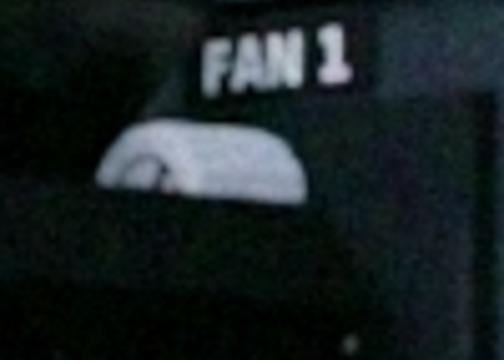

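Now regrip with more force and tighten.

move --target '[0,0,0,0,0,0,-1,0.5,-1,0,0,0,0,0,0,1,1,1]'

move --target '[0,0,0.0003,0,0,0.15,-1,0.5,-1,0,0,0,0,0,0,1,1,1]' --speed 0.15

move --target '[0,0,0,0,0,0.15,-1,0.5,-1,0,0,0,0,0,0,1,1,1]' --speed 0.15

Scene clock: 821.57 s.
left_arm: end_effector_position=(+0.8293, -0.2688, +0.5217) position_measured=208 object_status=0 touch_left=((254 819 470 71) (38 356 117 21) (1 -10 5 -2) (-3 7 -6 5) (-5 -5 1 -4) (-11 8 -4 -1) (-1 -8 1 -14)) touch_right=((173 990 467 110) (44 352 104 5) (7 -18 18 -20) (-3 31 1 10) (-18 17 19 8) (9 -3 -11 -8) (-13 6 -1 -7)) end_effector_quat_wxyz=(+0.644, +0.330, +0.625, +0.292) | right_arm: end_effector_position=(+0.6041, +0.1867, +0.4160) position_measured=3 object_status=3 touch_left=((-3 -5 3 -6) (8 -1 6 -7) (-7 7 1 9) (9 8 1 -7) (-5 0 2 -12) (3 4 -11 9) (0 5 -2 -13)) touch_right=((-2 -3 -4 7) (-5 -6 2 2) (2 1 -10 -10) (8 -7 8 -8) (5 8 -4 -5) (6 13 1 -9) (-14 -22 4 1)) end_effector_quat_wxyz=(-0.311, +0.635, +0.311, +0.635)
Joint positions: left_arm=[0.51 0.703 -0.201 1.145 4.066 0.369 3.046] | right_arm=[0.235 0.52 -0.203 1.897 4.294 1.115 0.966]
Joint torques (N m): left_arm=[-2.56 -22.84 -2.56 -16.4 -1.48 2.4 -0.3] | right_arm=[-1.14 -16.83 -2.41 -7.57 -1.33 2.61 0.02]
Flange force (N): left_arm=[6.5 -1.8 -25.7] | right_arm=[1.4 0.5 -1.8]
Hand target: left_arm +0.8293, -0.2688, +0.5217; +0.644, +0.330, +0.625, +0.292 | right_arm +0.6041, +0.1867, +0.4160; -0.311, +0.635, +0.311, +0.635
Off the commanded pose: left_arm 0.000 m, 0 deg | right_arm 0.000 m, 0 deg.
move: done

Scene clock: 823.57 s.
left_arm: end_effector_position=(+0.8295, -0.2688, +0.5217) position_measured=208 object_status=2 touch_left=((211 849 527 81) (21 367 132 19) (1 -15 0 -3) (-8 -3 -12 -3) (1 0 -12 3) (-8 -2 2 5) (-9 -14 -7 -8)) touch_right=((150 1009 537 110) (62 361 99 -1) (26 8 -13 -1) (-14 -7 -14 -4) (-35 -17 37 5) (-12 6 9 5) (-10 4 10 -18)) end_effector_quat_wxyz=(+0.558, +0.467, +0.531, +0.434) | right_arm: end_effector_position=(+0.6041, +0.1867, +0.4160) position_measured=3 object_status=3 touch_left=((-10 6 -2 3) (-1 -6 -8 2) (-3 5 -2 -11) (17 0 -3 -3) (-7 9 -5 -16) (-11 -1 3 11) (4 11 -9 -10)) touch_right=((-21 11 14 10) (-6 6 9 13) (5 27 -13 -13) (10 1 3 0) (2 3 8 5) (-1 -4 19 13) (-10 -13 5 4)) end_effector_quat_wxyz=(-0.311, +0.635, +0.311, +0.635)
Joint positions: left_arm=[0.597 0.72 -0.381 1.14 4.041 0.303 2.708] | right_arm=[0.235 0.52 -0.203 1.897 4.294 1.115 0.966]
Joint torques (N m): left_arm=[-4.35 -19.57 -4.39 -13.69 -1.53 2.29 -1.07] | right_arm=[-1.15 -16.85 -2.37 -7.58 -1.32 2.58 0.01]
Flange force (N): left_arm=[2.1 -1.3 -26.5] | right_arm=[1.3 0.5 -1.9]
Hand target: left_arm +0.8295, -0.2688, +0.5217; +0.558, +0.467, +0.531, +0.434 | right_arm +0.6041, +0.1867, +0.4160; -0.311, +0.635, +0.311, +0.635
Off the commanded pose: left_arm 0.000 m, 0 deg | right_arm 0.000 m, 0 deg.
move: done

Scene clock: 825.53 s.
left_arm: end_effector_position=(+0.8295, -0.2688, +0.5217) position_measured=208 object_status=2 touch_left=((329 829 363 36) (55 360 91 15) (-2 -8 6 1) (-8 13 -1 1) (-4 -5 -3 -10) (-2 -12 4 -1) (-3 -15 -5 -10)) touch_right=((294 1043 365 54) (92 369 73 1) (20 -18 -32 5) (-5 -3 10 12) (-3 7 8 1) (-5 11 25 -8) (24 -49 -13 9)) end_effector_quat_wxyz=(+0.442, +0.578, +0.407, +0.553) | right_arm: end_effector_position=(+0.6041, +0.1867, +0.4160) position_measured=3 object_status=3 touch_left=((-1 6 9 -5) (-8 -4 2 3) (-8 3 8 6) (3 9 5 0) (-7 0 -3 -15) (4 6 -1 9) (-9 8 -8 -5)) touch_right=((-21 9 -19 -13) (1 11 5 -10) (3 -15 -19 1) (1 -3 14 0) (4 -12 -11 -1) (-9 6 -5 10) (4 -1 3 -10)) end_effector_quat_wxyz=(-0.311, +0.635, +0.311, +0.635)
Joint positions: left_arm=[0.682 0.749 -0.568 1.135 3.966 0.236 2.43] | right_arm=[0.235 0.52 -0.203 1.897 4.294 1.115 0.966]
Joint torques (N m): left_arm=[-3.26 -16.21 -4.29 -9.63 -0.98 1.09 -1.18] | right_arm=[-1.09 -16.84 -2.38 -7.54 -1.33 2.61 0]
Flange force (N): left_arm=[4.8 0.3 -21.5] | right_arm=[1.4 0.5 -1.6]
Hand target: left_arm +0.8295, -0.2688, +0.5217; +0.442, +0.578, +0.407, +0.553 | right_arm +0.6041, +0.1867, +0.4160; -0.311, +0.635, +0.311, +0.635
Off the commanded pose: left_arm 0.000 m, 0 deg | right_arm 0.000 m, 0 deg.
move: done

move --pt "0 0 0 0 0 0 -0.4 -0.5 -1 0 0 0 0 0 0 1 1 1" --pt "0 0 -0.05 0 0 0 -0.4 -0.5 -1 0 0 0 0 0 0 1 1 1" --speed '[0.05,0.1]' --cameras '["cam_right_wrist"]'

Scene clock: 851.93 s.
left_arm: end_effector_position=(+0.7996, -0.2670, +0.5217) position_measured=179 object_status=3 touch_left=((3 2 -2 2) (-5 -1 12 14) (-9 -11 0 -4) (-5 8 -9 0) (10 2 1 -9) (-2 0 -3 6) (-3 -2 -3 -16)) touch_right=((-23 -3 -7 3) (18 -6 -9 -10) (8 -6 4 17) (5 -1 13 25) (10 6 9 -20) (3 -3 -15 -10) (-1 -2 22 -21)) end_effector_quat_wxyz=(+0.442, +0.578, +0.407, +0.553) | right_arm: end_effector_position=(+0.6041, +0.1867, +0.4160) position_measured=3 object_status=3 touch_left=((-9 0 6 -6) (5 7 2 -9) (-1 5 -2 1) (-1 4 -2 0) (-14 5 -2 -15) (7 -1 -6 1) (-3 12 -3 2)) touch_right=((0 8 -13 4) (12 -13 8 5) (-10 9 -6 1) (-1 1 4 -3) (3 4 -12 3) (-1 11 -1 20) (6 -5 1 -16)) end_effector_quat_wxyz=(-0.311, +0.635, +0.311, +0.635)
Joint positions: left_arm=[0.714 0.678 -0.537 1.261 3.902 0.305 2.456] | right_arm=[0.235 0.52 -0.203 1.897 4.294 1.115 0.966]
Joint torques (N m): left_arm=[-0.01 -22.31 -3.39 -12 -0.71 2.47 -0.28] | right_arm=[-1.14 -16.85 -2.38 -7.55 -1.33 2.6 0.02]
Flange force (N): left_arm=[0.7 -1.4 -5.3] | right_arm=[1.4 0.6 -1.8]
Hand target: left_arm +0.7996, -0.2670, +0.5217; +0.442, +0.578, +0.407, +0.553 | right_arm +0.6041, +0.1867, +0.4160; -0.311, +0.635, +0.311, +0.635
Off the commanded pose: left_arm 0.000 m, 0 deg | right_arm 0.000 m, 0 deg.
move: done
camera_calibration:
cam_right_wrist: T_world_to_cam=[[0.784422, -0.619968, 0.0179393, -0.369669], [0.0089422, -0.017616, -0.999805, 0.465071], [0.620163, 0.784429, -0.0082745, -0.364348], [0, 0, 0, 1]] pos_world=[0.511772, 0.0648152, 0.468597]
Images, in order (width x height): cam_right_wrist 896x504.

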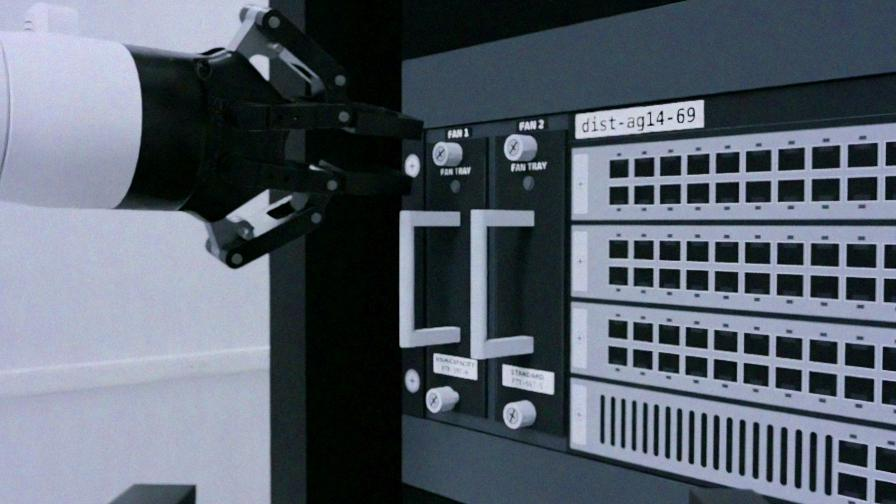

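zoom_image --camera "cam_right_wrist" --region '[405, 110, 557, 195]'

zoom_image --camera "cam_right_wrist" --region '[400, 350, 552, 440]'

Scaled by 3.316 from the camera's 896x504 image, which has a finer 1280x720 frame.

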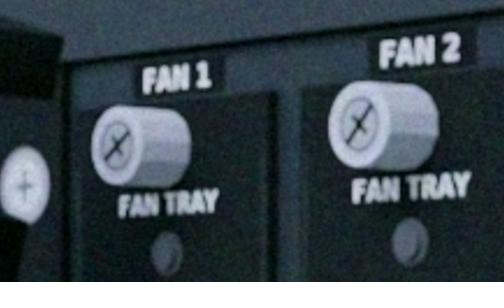

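Scaled by 3.316 from the camera's 896x504 image, which has a finer 1280x720 frame.

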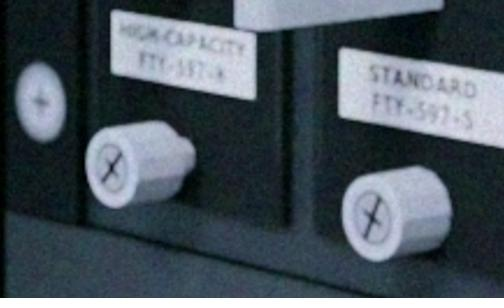

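move --pt "0 0 -0.1 0 0 0 -0.4 -0.5 -1 0 0 0 0 0 0 1 1 1" --pt "-0.0673 -0.2318 -0.1 0 0 0 -0.4 -0.5 -1 0 0 0 0 0 0 1 1 1" --speed '[0.15,0.15]' --blend 0.02 --cameras '["all"]'

Scene clock: 871.33 s.
left_arm: end_effector_position=(+0.7398, -0.2634, +0.3769) position_measured=179 object_status=3 touch_left=((-10 9 -7 -4) (-2 2 9 8) (-4 -7 7 -10) (-1 5 -5 -5) (9 0 -4 -6) (3 -14 7 3) (-5 -5 -6 -15)) touch_right=((0 -12 -12 -5) (-8 7 -7 -2) (15 4 -3 -11) (1 -4 -12 41) (9 5 15 -2) (26 22 -38 3) (-23 13 -5 -9)) end_effector_quat_wxyz=(+0.442, +0.578, +0.407, +0.553) | right_arm: end_effector_position=(+0.6041, +0.1867, +0.4160) position_measured=3 object_status=3 touch_left=((-9 2 11 -4) (7 -7 2 -7) (-8 12 11 11) (15 11 14 -2) (-6 4 -3 -12) (5 1 -6 -6) (-9 25 -7 2)) touch_right=((-12 16 12 4) (-8 -1 -9 -5) (-12 11 -7 13) (-1 -15 29 7) (-14 12 13 -8) (-2 -10 -5 5) (7 -4 13 -3)) end_effector_quat_wxyz=(-0.311, +0.635, +0.311, +0.635)
Joint positions: left_arm=[0.725 0.74 -0.402 1.661 3.658 0.76 2.753] | right_arm=[0.235 0.52 -0.203 1.897 4.294 1.115 0.966]
Joint torques (N m): left_arm=[0.01 -20.71 -3.08 -9.83 -0.5 2.63 -0.33] | right_arm=[-1.12 -16.83 -2.42 -7.57 -1.33 2.61 0]
Flange force (N): left_arm=[2.6 -0.2 -5.6] | right_arm=[1.4 0.5 -1.8]
Hand target: left_arm +0.7398, -0.2634, +0.3768; +0.442, +0.578, +0.407, +0.553 | right_arm +0.6041, +0.1867, +0.4160; -0.311, +0.635, +0.311, +0.635
Off the commanded pose: left_arm 0.000 m, 0 deg | right_arm 0.000 m, 0 deg.
move: done
camera_calibration:
cam_left_wrist: T_world_to_cam=[[0.0174167, -0.267747, 0.963332, -0.438554], [-0.0498928, -0.96251, -0.266617, -0.062303], [0.998603, -0.0434197, -0.0301224, -0.592661], [0, 0, 0, 1]] pos_world=[0.596362, -0.203122, 0.38801]
cam_right_wrist: T_world_to_cam=[[0.784422, -0.619968, 0.0179393, -0.369669], [0.0089422, -0.017616, -0.999805, 0.465071], [0.620163, 0.784429, -0.0082745, -0.364348], [0, 0, 0, 1]] pos_world=[0.511772, 0.0648152, 0.468597]

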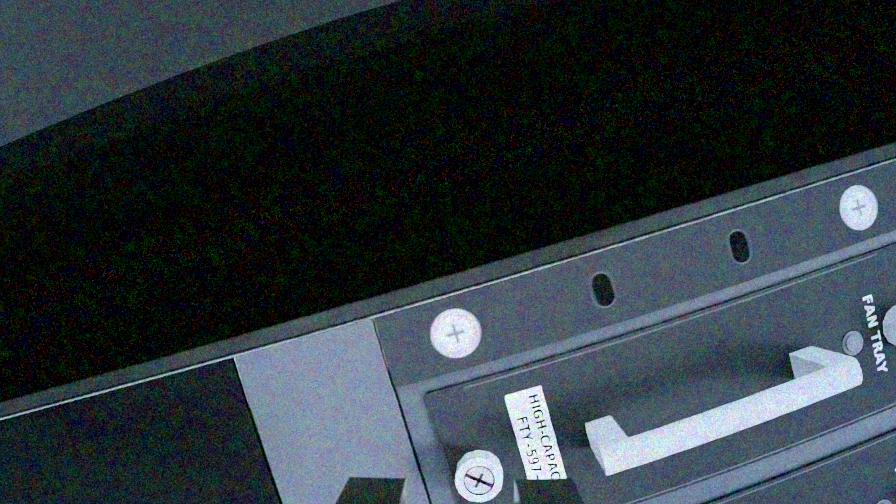

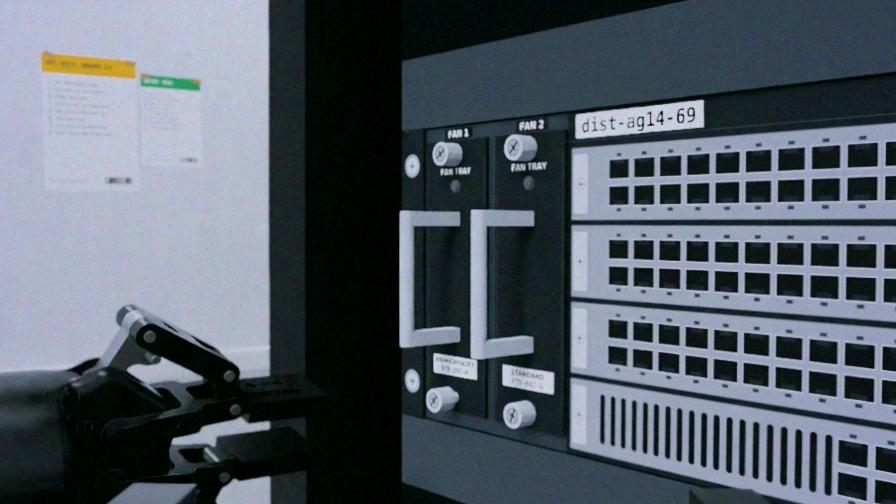

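move --target '[0,0,-0.2,0.15,-0.044,-0.009,-0.4,-0.5,-1,0,0,0,0,0,0,1,1,1]' --speed 0.25 --cameras '["cam_left_wrist"]'

Scene clock: 886.30 s.
left_arm: end_effector_position=(+0.6200, -0.2562, +0.3767) position_measured=179 object_status=3 touch_left=((0 11 0 0) (-11 -3 5 7) (-1 -11 6 -2) (-9 4 -9 1) (-3 -5 6 -1) (-6 -4 1 -2) (-2 -6 -5 -4)) touch_right=((-23 3 17 5) (-7 -4 -25 -30) (6 7 -8 2) (-10 18 6 -2) (-1 -11 11 -14) (34 -17 -18 23) (15 -6 21 28)) end_effector_quat_wxyz=(+0.329, +0.696, +0.502, +0.395) | right_arm: end_effector_position=(+0.6041, +0.1867, +0.4160) position_measured=3 object_status=3 touch_left=((-11 7 -1 4) (0 -5 2 -3) (3 10 -1 2) (18 -8 6 10) (-7 7 -6 -17) (3 -1 -8 10) (4 12 -2 5)) touch_right=((-8 3 2 -14) (-1 4 1 -17) (-21 -3 -19 2) (2 -6 14 -8) (10 9 6 -9) (-10 -6 -15 -3) (7 -11 10 10)) end_effector_quat_wxyz=(-0.311, +0.635, +0.311, +0.635)
Joint positions: left_arm=[1.342 0.631 -1.258 1.713 4.297 -0.225 2.313] | right_arm=[0.235 0.52 -0.203 1.897 4.294 1.115 0.966]
Joint torques (N m): left_arm=[-0.02 -13.59 -5.93 -10.13 0.1 1.95 -0.32] | right_arm=[-1.11 -16.77 -2.37 -7.58 -1.32 2.6 0.04]
Flange force (N): left_arm=[1.9 -3.5 -4.0] | right_arm=[1.6 0.4 -1.8]
Hand target: left_arm +0.6200, -0.2562, +0.3767; +0.329, +0.696, +0.502, +0.395 | right_arm +0.6041, +0.1867, +0.4160; -0.311, +0.635, +0.311, +0.635
Off the commanded pose: left_arm 0.000 m, 0 deg | right_arm 0.000 m, 0 deg.
move: done
camera_calibration:
cam_left_wrist: T_world_to_cam=[[0.469832, -0.269297, 0.840676, -0.669134], [-0.171475, -0.962034, -0.212339, -0.00624207], [0.865941, -0.0443912, -0.498172, -0.214382], [0, 0, 0, 1]] pos_world=[0.498953, -0.195718, 0.454401]
Images, in order (width x height): cam_left_wrist 896x504.

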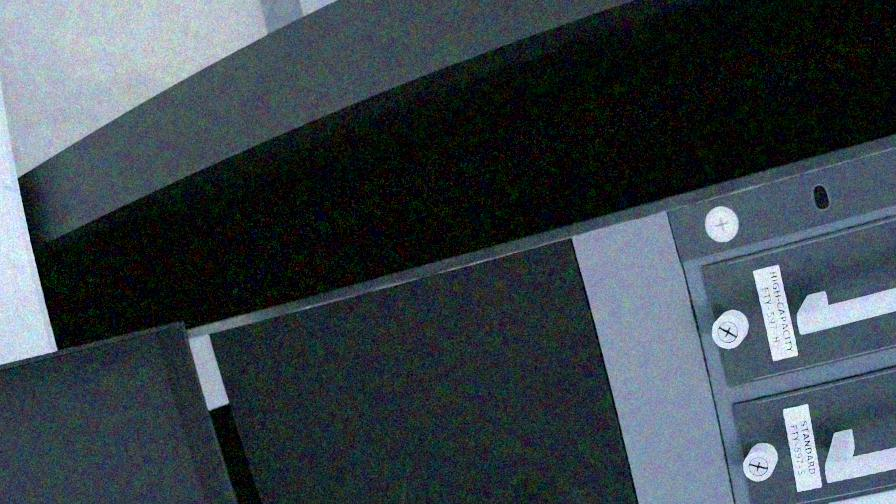

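move --target '[0.215,-0.077,-0.039,-0.15,0.044,0.009,-0.4,-0.5,-1,0,0,0,0,0,0,1,1,1]' --speed 0.3

Scene clock: 896.17 s.
left_arm: end_effector_position=(+0.6029, -0.1183, +0.3766) position_measured=179 object_status=3 touch_left=((2 8 -3 4) (-2 -7 5 2) (1 -9 5 1) (-3 0 -2 1) (8 -4 -4 3) (-2 -1 5 1) (1 -10 -3 -9)) touch_right=((11 -9 -17 3) (-6 -14 12 -18) (5 -3 -3 -15) (-5 -21 21 9) (-16 17 35 15) (25 -4 5 -10) (7 7 12 -9)) end_effector_quat_wxyz=(+0.442, +0.578, +0.407, +0.553) | right_arm: end_effector_position=(+0.6041, +0.1867, +0.4160) position_measured=3 object_status=3 touch_left=((-7 -9 -5 1) (0 -3 0 -9) (-12 0 -5 9) (13 5 -2 -3) (-2 4 3 -9) (1 2 -2 3) (4 14 -2 -9)) touch_right=((-12 7 -14 -8) (-16 -14 -7 -8) (4 -12 -16 -8) (-3 -14 16 -8) (-2 2 2 -15) (-4 -14 19 10) (-9 -6 -10 3)) end_effector_quat_wxyz=(-0.311, +0.635, +0.311, +0.635)
Joint positions: left_arm=[0.719 0.505 -0.611 2.276 3.258 1.103 3.089] | right_arm=[0.235 0.52 -0.203 1.897 4.294 1.115 0.966]
Joint torques (N m): left_arm=[0.04 -13.53 -2.31 -7.61 0.41 2.51 -0.33] | right_arm=[-1.15 -16.83 -2.37 -7.57 -1.32 2.62 0.03]
Flange force (N): left_arm=[1.8 0.1 -5.0] | right_arm=[1.5 0.5 -1.8]
Hand target: left_arm +0.6029, -0.1182, +0.3766; +0.442, +0.578, +0.407, +0.553 | right_arm +0.6041, +0.1867, +0.4160; -0.311, +0.635, +0.311, +0.635
Off the commanded pose: left_arm 0.000 m, 0 deg | right_arm 0.000 m, 0 deg.
move: done

move --target '[0,0,0,0.062,0.2136,0,-0.4,-0.5,-1,0,0,0,0,0,0,1,1,1]' --speed 0.4

move --pt "0 0 0 0 0 0.6 -0.4 -0.5 -1 0 0 0 0 0 0 1 1 1" --pt "0 0 0 0 0 -0.8 -0.4 -0.5 -1 0 0 0 0 0 0 1 1 1" --speed 0.43 --blend 0.003

Scene clock: 903.13 s.
left_arm: end_effector_position=(+0.6029, -0.1182, +0.3766) position_measured=179 object_status=3 touch_left=((1 4 2 3) (4 4 -2 5) (-3 -4 6 5) (-8 0 -8 2) (-6 -3 -4 -4) (4 -2 3 2) (-8 -3 2 -11)) touch_right=((7 13 -6 -7) (15 16 6 -26) (-4 -2 -5 -5) (-6 7 -1 7) (-21 -23 10 -13) (-11 44 11 -15) (5 8 -7 9)) end_effector_quat_wxyz=(+0.226, +0.403, +0.581, +0.670) | right_arm: end_effector_position=(+0.6041, +0.1867, +0.4160) position_measured=3 object_status=3 touch_left=((-2 4 9 -11) (1 4 -12 0) (1 10 2 0) (0 5 5 -3) (4 4 8 -11) (1 5 -4 0) (-1 -1 0 -8)) touch_right=((-14 -12 1 -7) (9 11 6 -5) (0 -18 -11 8) (11 1 4 -2) (6 6 3 -5) (-9 -12 10 2) (-10 -5 19 17)) end_effector_quat_wxyz=(-0.311, +0.635, +0.311, +0.635)
Joint positions: left_arm=[1.082 0.755 -0.651 1.75 4.722 1.021 2.186] | right_arm=[0.235 0.52 -0.203 1.897 4.294 1.115 0.966]
Joint torques (N m): left_arm=[0.02 -16.77 -5.12 -7.56 -1.86 2.02 -0.33] | right_arm=[-1.11 -16.81 -2.37 -7.58 -1.33 2.62 0.01]
Flange force (N): left_arm=[5.3 -0.7 -1.7] | right_arm=[1.4 0.4 -1.8]
Hand target: left_arm +0.6029, -0.1182, +0.3766; +0.226, +0.403, +0.581, +0.670 | right_arm +0.6041, +0.1867, +0.4160; -0.311, +0.635, +0.311, +0.635
Off the commanded pose: left_arm 0.000 m, 0 deg | right_arm 0.000 m, 0 deg.
move: done

Scene clock: 908.13 s.
left_arm: end_effector_position=(+0.6029, -0.1182, +0.3766) position_measured=179 object_status=3 touch_left=((-1 4 -1 -1) (-2 -2 11 3) (5 -4 9 7) (-1 2 -7 -2) (2 -7 -2 -5) (8 -2 7 9) (1 -5 -9 -18)) touch_right=((2 13 11 3) (-7 12 -22 -8) (8 -1 -7 15) (-17 -14 -1 5) (-2 -15 -15 -11) (18 -5 12 -10) (15 -14 15 -23)) end_effector_quat_wxyz=(+0.707, -0.427, +0.563, -0.008) | right_arm: end_effector_position=(+0.6041, +0.1867, +0.4160) position_measured=3 object_status=3 touch_left=((-10 1 5 -7) (-8 1 4 6) (-8 -5 -1 -7) (7 1 6 6) (-8 11 6 2) (2 0 -7 -5) (-11 -1 7 -7)) touch_right=((-21 -2 -14 -9) (4 -21 1 10) (10 -2 -11 -9) (5 -5 7 4) (0 6 -17 -6) (-4 -6 0 7) (-7 -4 -3 4)) end_effector_quat_wxyz=(-0.311, +0.635, +0.311, +0.635)
Joint positions: left_arm=[1.053 0.742 -0.604 1.751 4.703 1.051 -1.582] | right_arm=[0.235 0.52 -0.203 1.897 4.294 1.115 0.966]
Joint torques (N m): left_arm=[0.04 -16.97 -4.78 -7.71 -1.79 2.03 -0.24] | right_arm=[-1.11 -16.86 -2.34 -7.56 -1.32 2.6 0.01]
Flange force (N): left_arm=[-4.0 3.9 -1.7] | right_arm=[1.3 0.5 -1.7]
Hand target: left_arm +0.6029, -0.1182, +0.3766; +0.707, -0.427, +0.563, -0.008 | right_arm +0.6041, +0.1867, +0.4160; -0.311, +0.635, +0.311, +0.635
Off the commanded pose: left_arm 0.000 m, 0 deg | right_arm 0.000 m, 0 deg.
move: done

move --target '[0.216,-0.2777,0.065,0.1753,0.1362,0,-0.4,-0.5,-1,0,0,0,0,0,0,1,1,1]' --speed 0.3

Scene clock: 916.03 s.
left_arm: end_effector_position=(+0.7601, -0.2645, +0.3764) position_measured=179 object_status=3 touch_left=((2 6 -9 -7) (-1 3 8 3) (-7 -7 10 -1) (-10 6 -5 -9) (4 0 -4 -5) (-7 -11 6 6) (-6 -4 -5 1)) touch_right=((3 13 18 21) (-9 -1 9 5) (-14 -7 -10 -12) (-2 -15 0 9) (1 -6 -7 -17) (-17 -4 -13 -14) (0 -8 18 -2)) end_effector_quat_wxyz=(+0.662, -0.209, +0.675, -0.249) | right_arm: end_effector_position=(+0.6041, +0.1867, +0.4160) position_measured=3 object_status=3 touch_left=((-14 4 -11 -4) (6 5 -4 -4) (-7 8 4 6) (8 6 13 -7) (-1 6 0 -18) (12 7 2 4) (3 0 2 -2)) touch_right=((-19 5 -11 2) (4 -15 3 -12) (5 9 -4 -9) (17 4 -8 -1) (7 11 -1 -6) (-18 -14 0 2) (-2 10 7 -4)) end_effector_quat_wxyz=(-0.311, +0.635, +0.311, +0.635)
Joint positions: left_arm=[0.762 0.792 -0.507 1.589 3.643 0.688 -0.94] | right_arm=[0.235 0.52 -0.203 1.897 4.294 1.115 0.966]
Joint torques (N m): left_arm=[0.03 -21.53 -3.79 -9.52 -0.13 2.63 -0.19] | right_arm=[-1.16 -16.83 -2.37 -7.58 -1.32 2.6 0.03]
Flange force (N): left_arm=[-1.7 1.4 -4.1] | right_arm=[1.4 0.5 -1.8]
Hand target: left_arm +0.7600, -0.2645, +0.3765; +0.662, -0.209, +0.675, -0.249 | right_arm +0.6041, +0.1867, +0.4160; -0.311, +0.635, +0.311, +0.635
Off the commanded pose: left_arm 0.000 m, 0 deg | right_arm 0.000 m, 0 deg.
move: done

move --pt "0 0 0.04 0 0 -0.6 -0.4 -0.5 -1 0 0 0 0 0 0 1 1 1" --pt "0 0 0.05 0 0 0.8 -0.4 -0.5 -1 0 0 0 0 0 0 1 1 1" --speed 0.43 --blend 0.003

Scene clock: 923.87 s.
left_arm: end_effector_position=(+0.7900, -0.2662, +0.3765) position_measured=179 object_status=3 touch_left=((-1 10 -6 4) (0 1 3 7) (-1 -8 -3 -1) (-3 4 -10 -1) (-3 -1 0 2) (-5 -9 3 1) (-9 -7 2 -16)) touch_right=((-1 21 -10 1) (25 -11 -6 0) (-12 -20 -30 -12) (13 8 -9 15) (-11 3 -3 -2) (22 -11 15 8) (17 -1 13 -17)) end_effector_quat_wxyz=(+0.441, +0.578, +0.408, +0.553) | right_arm: end_effector_position=(+0.6041, +0.1867, +0.4160) position_measured=3 object_status=3 touch_left=((-16 -3 7 3) (-4 -2 3 6) (1 5 -2 3) (8 8 0 -1) (-6 8 7 -17) (9 4 -4 3) (-5 11 -6 3)) touch_right=((-14 7 -8 -12) (-15 -9 9 0) (-3 13 -15 -7) (6 -5 2 3) (-2 -2 -10 7) (-2 -6 4 5) (13 21 4 6)) end_effector_quat_wxyz=(-0.311, +0.635, +0.311, +0.635)
Joint positions: left_arm=[0.026 0.917 0.753 1.514 3.614 1.035 1.973] | right_arm=[0.235 0.52 -0.203 1.897 4.294 1.115 0.966]
Joint torques (N m): left_arm=[0.02 -22.64 5.37 -9 -2.26 1.58 -0.35] | right_arm=[-1.15 -16.82 -2.36 -7.53 -1.32 2.6 0.03]
Flange force (N): left_arm=[2.1 -0.3 -5.8] | right_arm=[1.5 0.6 -1.8]
Hand target: left_arm +0.7900, -0.2662, +0.3765; +0.441, +0.578, +0.408, +0.553 | right_arm +0.6041, +0.1867, +0.4160; -0.311, +0.635, +0.311, +0.635
Off the commanded pose: left_arm 0.000 m, 0 deg | right_arm 0.000 m, 0 deg.
move: done

move --pt "0 0 0 0 0 -0.6 -0.4 -0.5 -1 0 0 0 0 0 0 1 1 1" --pt "0 0 0.01 0 0 0.75 -0.4 -0.5 -1 0 0 0 0 0 0 1 1 1" --speed 0.43 --blend 0.003 --cameras '["cam_right_wrist"]'

Scene clock: 933.73 s.
left_arm: end_effector_position=(+0.7960, -0.2666, +0.3765) position_measured=179 object_status=3 touch_left=((-11 3 -1 3) (-4 -4 -2 10) (-2 -2 15 1) (-3 5 -8 -4) (1 3 -2 -6) (-4 -1 -2 1) (-11 -6 -6 -12)) touch_right=((2 7 9 -25) (0 -10 8 2) (2 1 7 19) (-22 -3 9 4) (14 11 -1 0) (-21 25 0 -2) (1 29 -2 1)) end_effector_quat_wxyz=(-0.342, +0.598, -0.378, +0.619) | right_arm: end_effector_position=(+0.6041, +0.1867, +0.4160) position_measured=3 object_status=3 touch_left=((-12 7 8 1) (-5 -1 -8 -4) (-3 10 4 -2) (8 -4 8 -1) (-1 6 -4 -14) (5 -3 2 6) (6 13 -4 1)) touch_right=((-3 -1 -9 -9) (-7 8 1 -2) (-8 2 -5 11) (5 -6 0 13) (-9 0 2 -10) (-3 -3 -7 12) (15 -6 4 1)) end_effector_quat_wxyz=(-0.311, +0.635, +0.311, +0.635)
Joint positions: left_arm=[-0.045 1.762 2.139 1.495 3.034 1.306 4.655] | right_arm=[0.235 0.52 -0.203 1.897 4.294 1.115 0.966]
Joint torques (N m): left_arm=[0.03 -23.82 7.69 2.2 -2.66 -1.79 -0.22] | right_arm=[-1.11 -16.82 -2.43 -7.53 -1.34 2.58 -0.01]
Flange force (N): left_arm=[-1.5 -1.8 -5.8] | right_arm=[1.4 0.6 -1.8]
Hand target: left_arm +0.7960, -0.2666, +0.3765; -0.342, +0.598, -0.378, +0.619 | right_arm +0.6041, +0.1867, +0.4160; -0.311, +0.635, +0.311, +0.635
Off the commanded pose: left_arm 0.000 m, 0 deg | right_arm 0.000 m, 0 deg.
move: done
camera_calibration:
cam_right_wrist: T_world_to_cam=[[0.784422, -0.619968, 0.0179393, -0.369669], [0.0089422, -0.017616, -0.999805, 0.465071], [0.620163, 0.784429, -0.0082745, -0.364348], [0, 0, 0, 1]] pos_world=[0.511772, 0.0648152, 0.468597]
Images, in order (width x height): cam_right_wrist 896x504.

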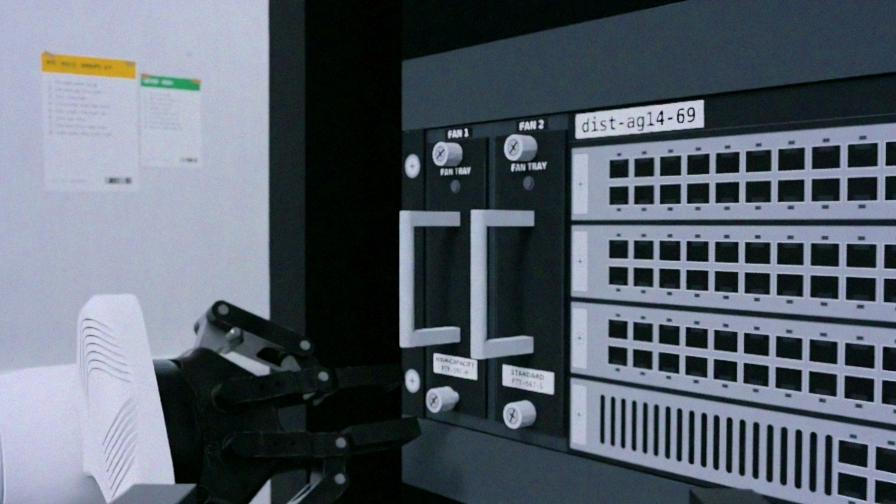

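move --target '[0,0,0.0367,0,0,0,-0.4,-0.5,-1,0,0,0,0,0,0,1,1,1]' --speed 0.06 --cameras '["cam_right_wrist"]'

zoom_image --camera "cam_right_wrist" --region '[380, 330, 520, 470]'

Scene clock: 938.67 s.
left_arm: end_effector_position=(+0.8179, -0.2679, +0.3765) position_measured=179 object_status=3 touch_left=((-2 10 -3 6) (2 -3 10 11) (-4 -8 0 3) (-7 3 -11 -1) (5 0 2 -5) (-3 0 1 1) (-5 -3 1 -11)) touch_right=((-12 19 1 15) (-1 9 -29 2) (8 -3 27 29) (-20 -7 13 7) (-8 12 -5 -32) (-6 -5 3 -7) (-11 10 6 -14)) end_effector_quat_wxyz=(-0.342, +0.598, -0.378, +0.619) | right_arm: end_effector_position=(+0.6041, +0.1867, +0.4160) position_measured=3 object_status=3 touch_left=((-5 1 0 -1) (-13 3 6 6) (-7 10 -4 1) (3 -4 10 5) (-9 -1 -10 -12) (0 -1 4 -7) (-7 14 -5 7)) touch_right=((11 -4 4 8) (17 3 9 7) (-5 -4 -14 3) (4 8 15 -2) (5 1 -1 -6) (9 3 4 7) (-7 4 -7 -3)) end_effector_quat_wxyz=(-0.311, +0.635, +0.311, +0.635)
Joint positions: left_arm=[-0.034 1.749 2.142 1.41 3.037 1.237 4.662] | right_arm=[0.235 0.52 -0.203 1.897 4.294 1.115 0.966]
Joint torques (N m): left_arm=[0.05 -24.57 7.62 2.33 -2.62 -1.77 -0.21] | right_arm=[-1.14 -16.82 -2.4 -7.57 -1.33 2.61 0]
Flange force (N): left_arm=[-1.9 -1.8 -6.7] | right_arm=[1.4 0.5 -1.8]
Hand target: left_arm +0.8180, -0.2679, +0.3765; -0.342, +0.598, -0.378, +0.619 | right_arm +0.6041, +0.1867, +0.4160; -0.311, +0.635, +0.311, +0.635
Off the commanded pose: left_arm 0.000 m, 0 deg | right_arm 0.000 m, 0 deg.
move: done
camera_calibration:
cam_right_wrist: T_world_to_cam=[[0.784422, -0.619968, 0.0179393, -0.369669], [0.0089422, -0.017616, -0.999805, 0.465071], [0.620163, 0.784429, -0.0082745, -0.364348], [0, 0, 0, 1]] pos_world=[0.511772, 0.0648152, 0.468597]
Images, in order (width x height): cam_right_wrist 896x504.

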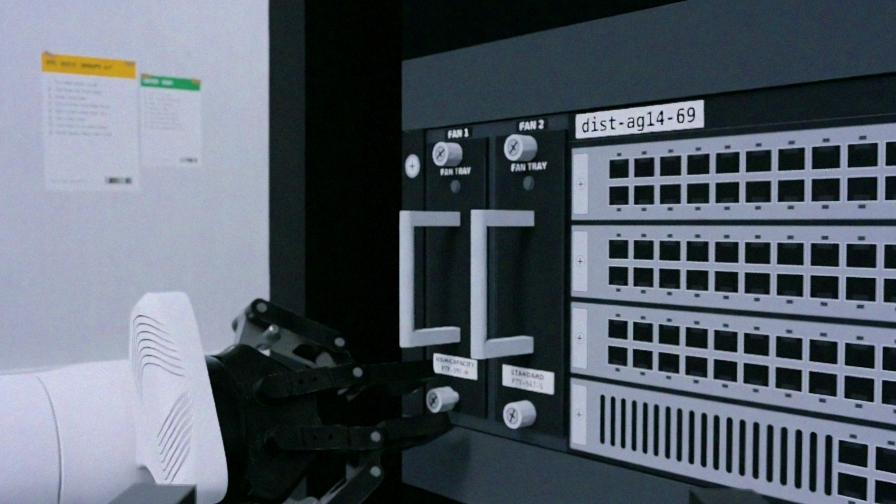

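Scaled by 3.600 from the camera's 896x504 image, which has a finer 1280x720 frame.

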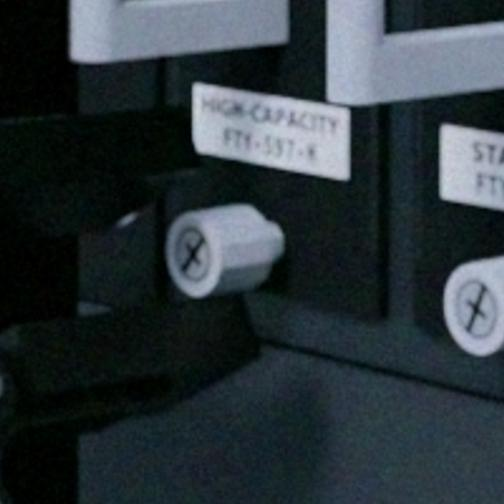

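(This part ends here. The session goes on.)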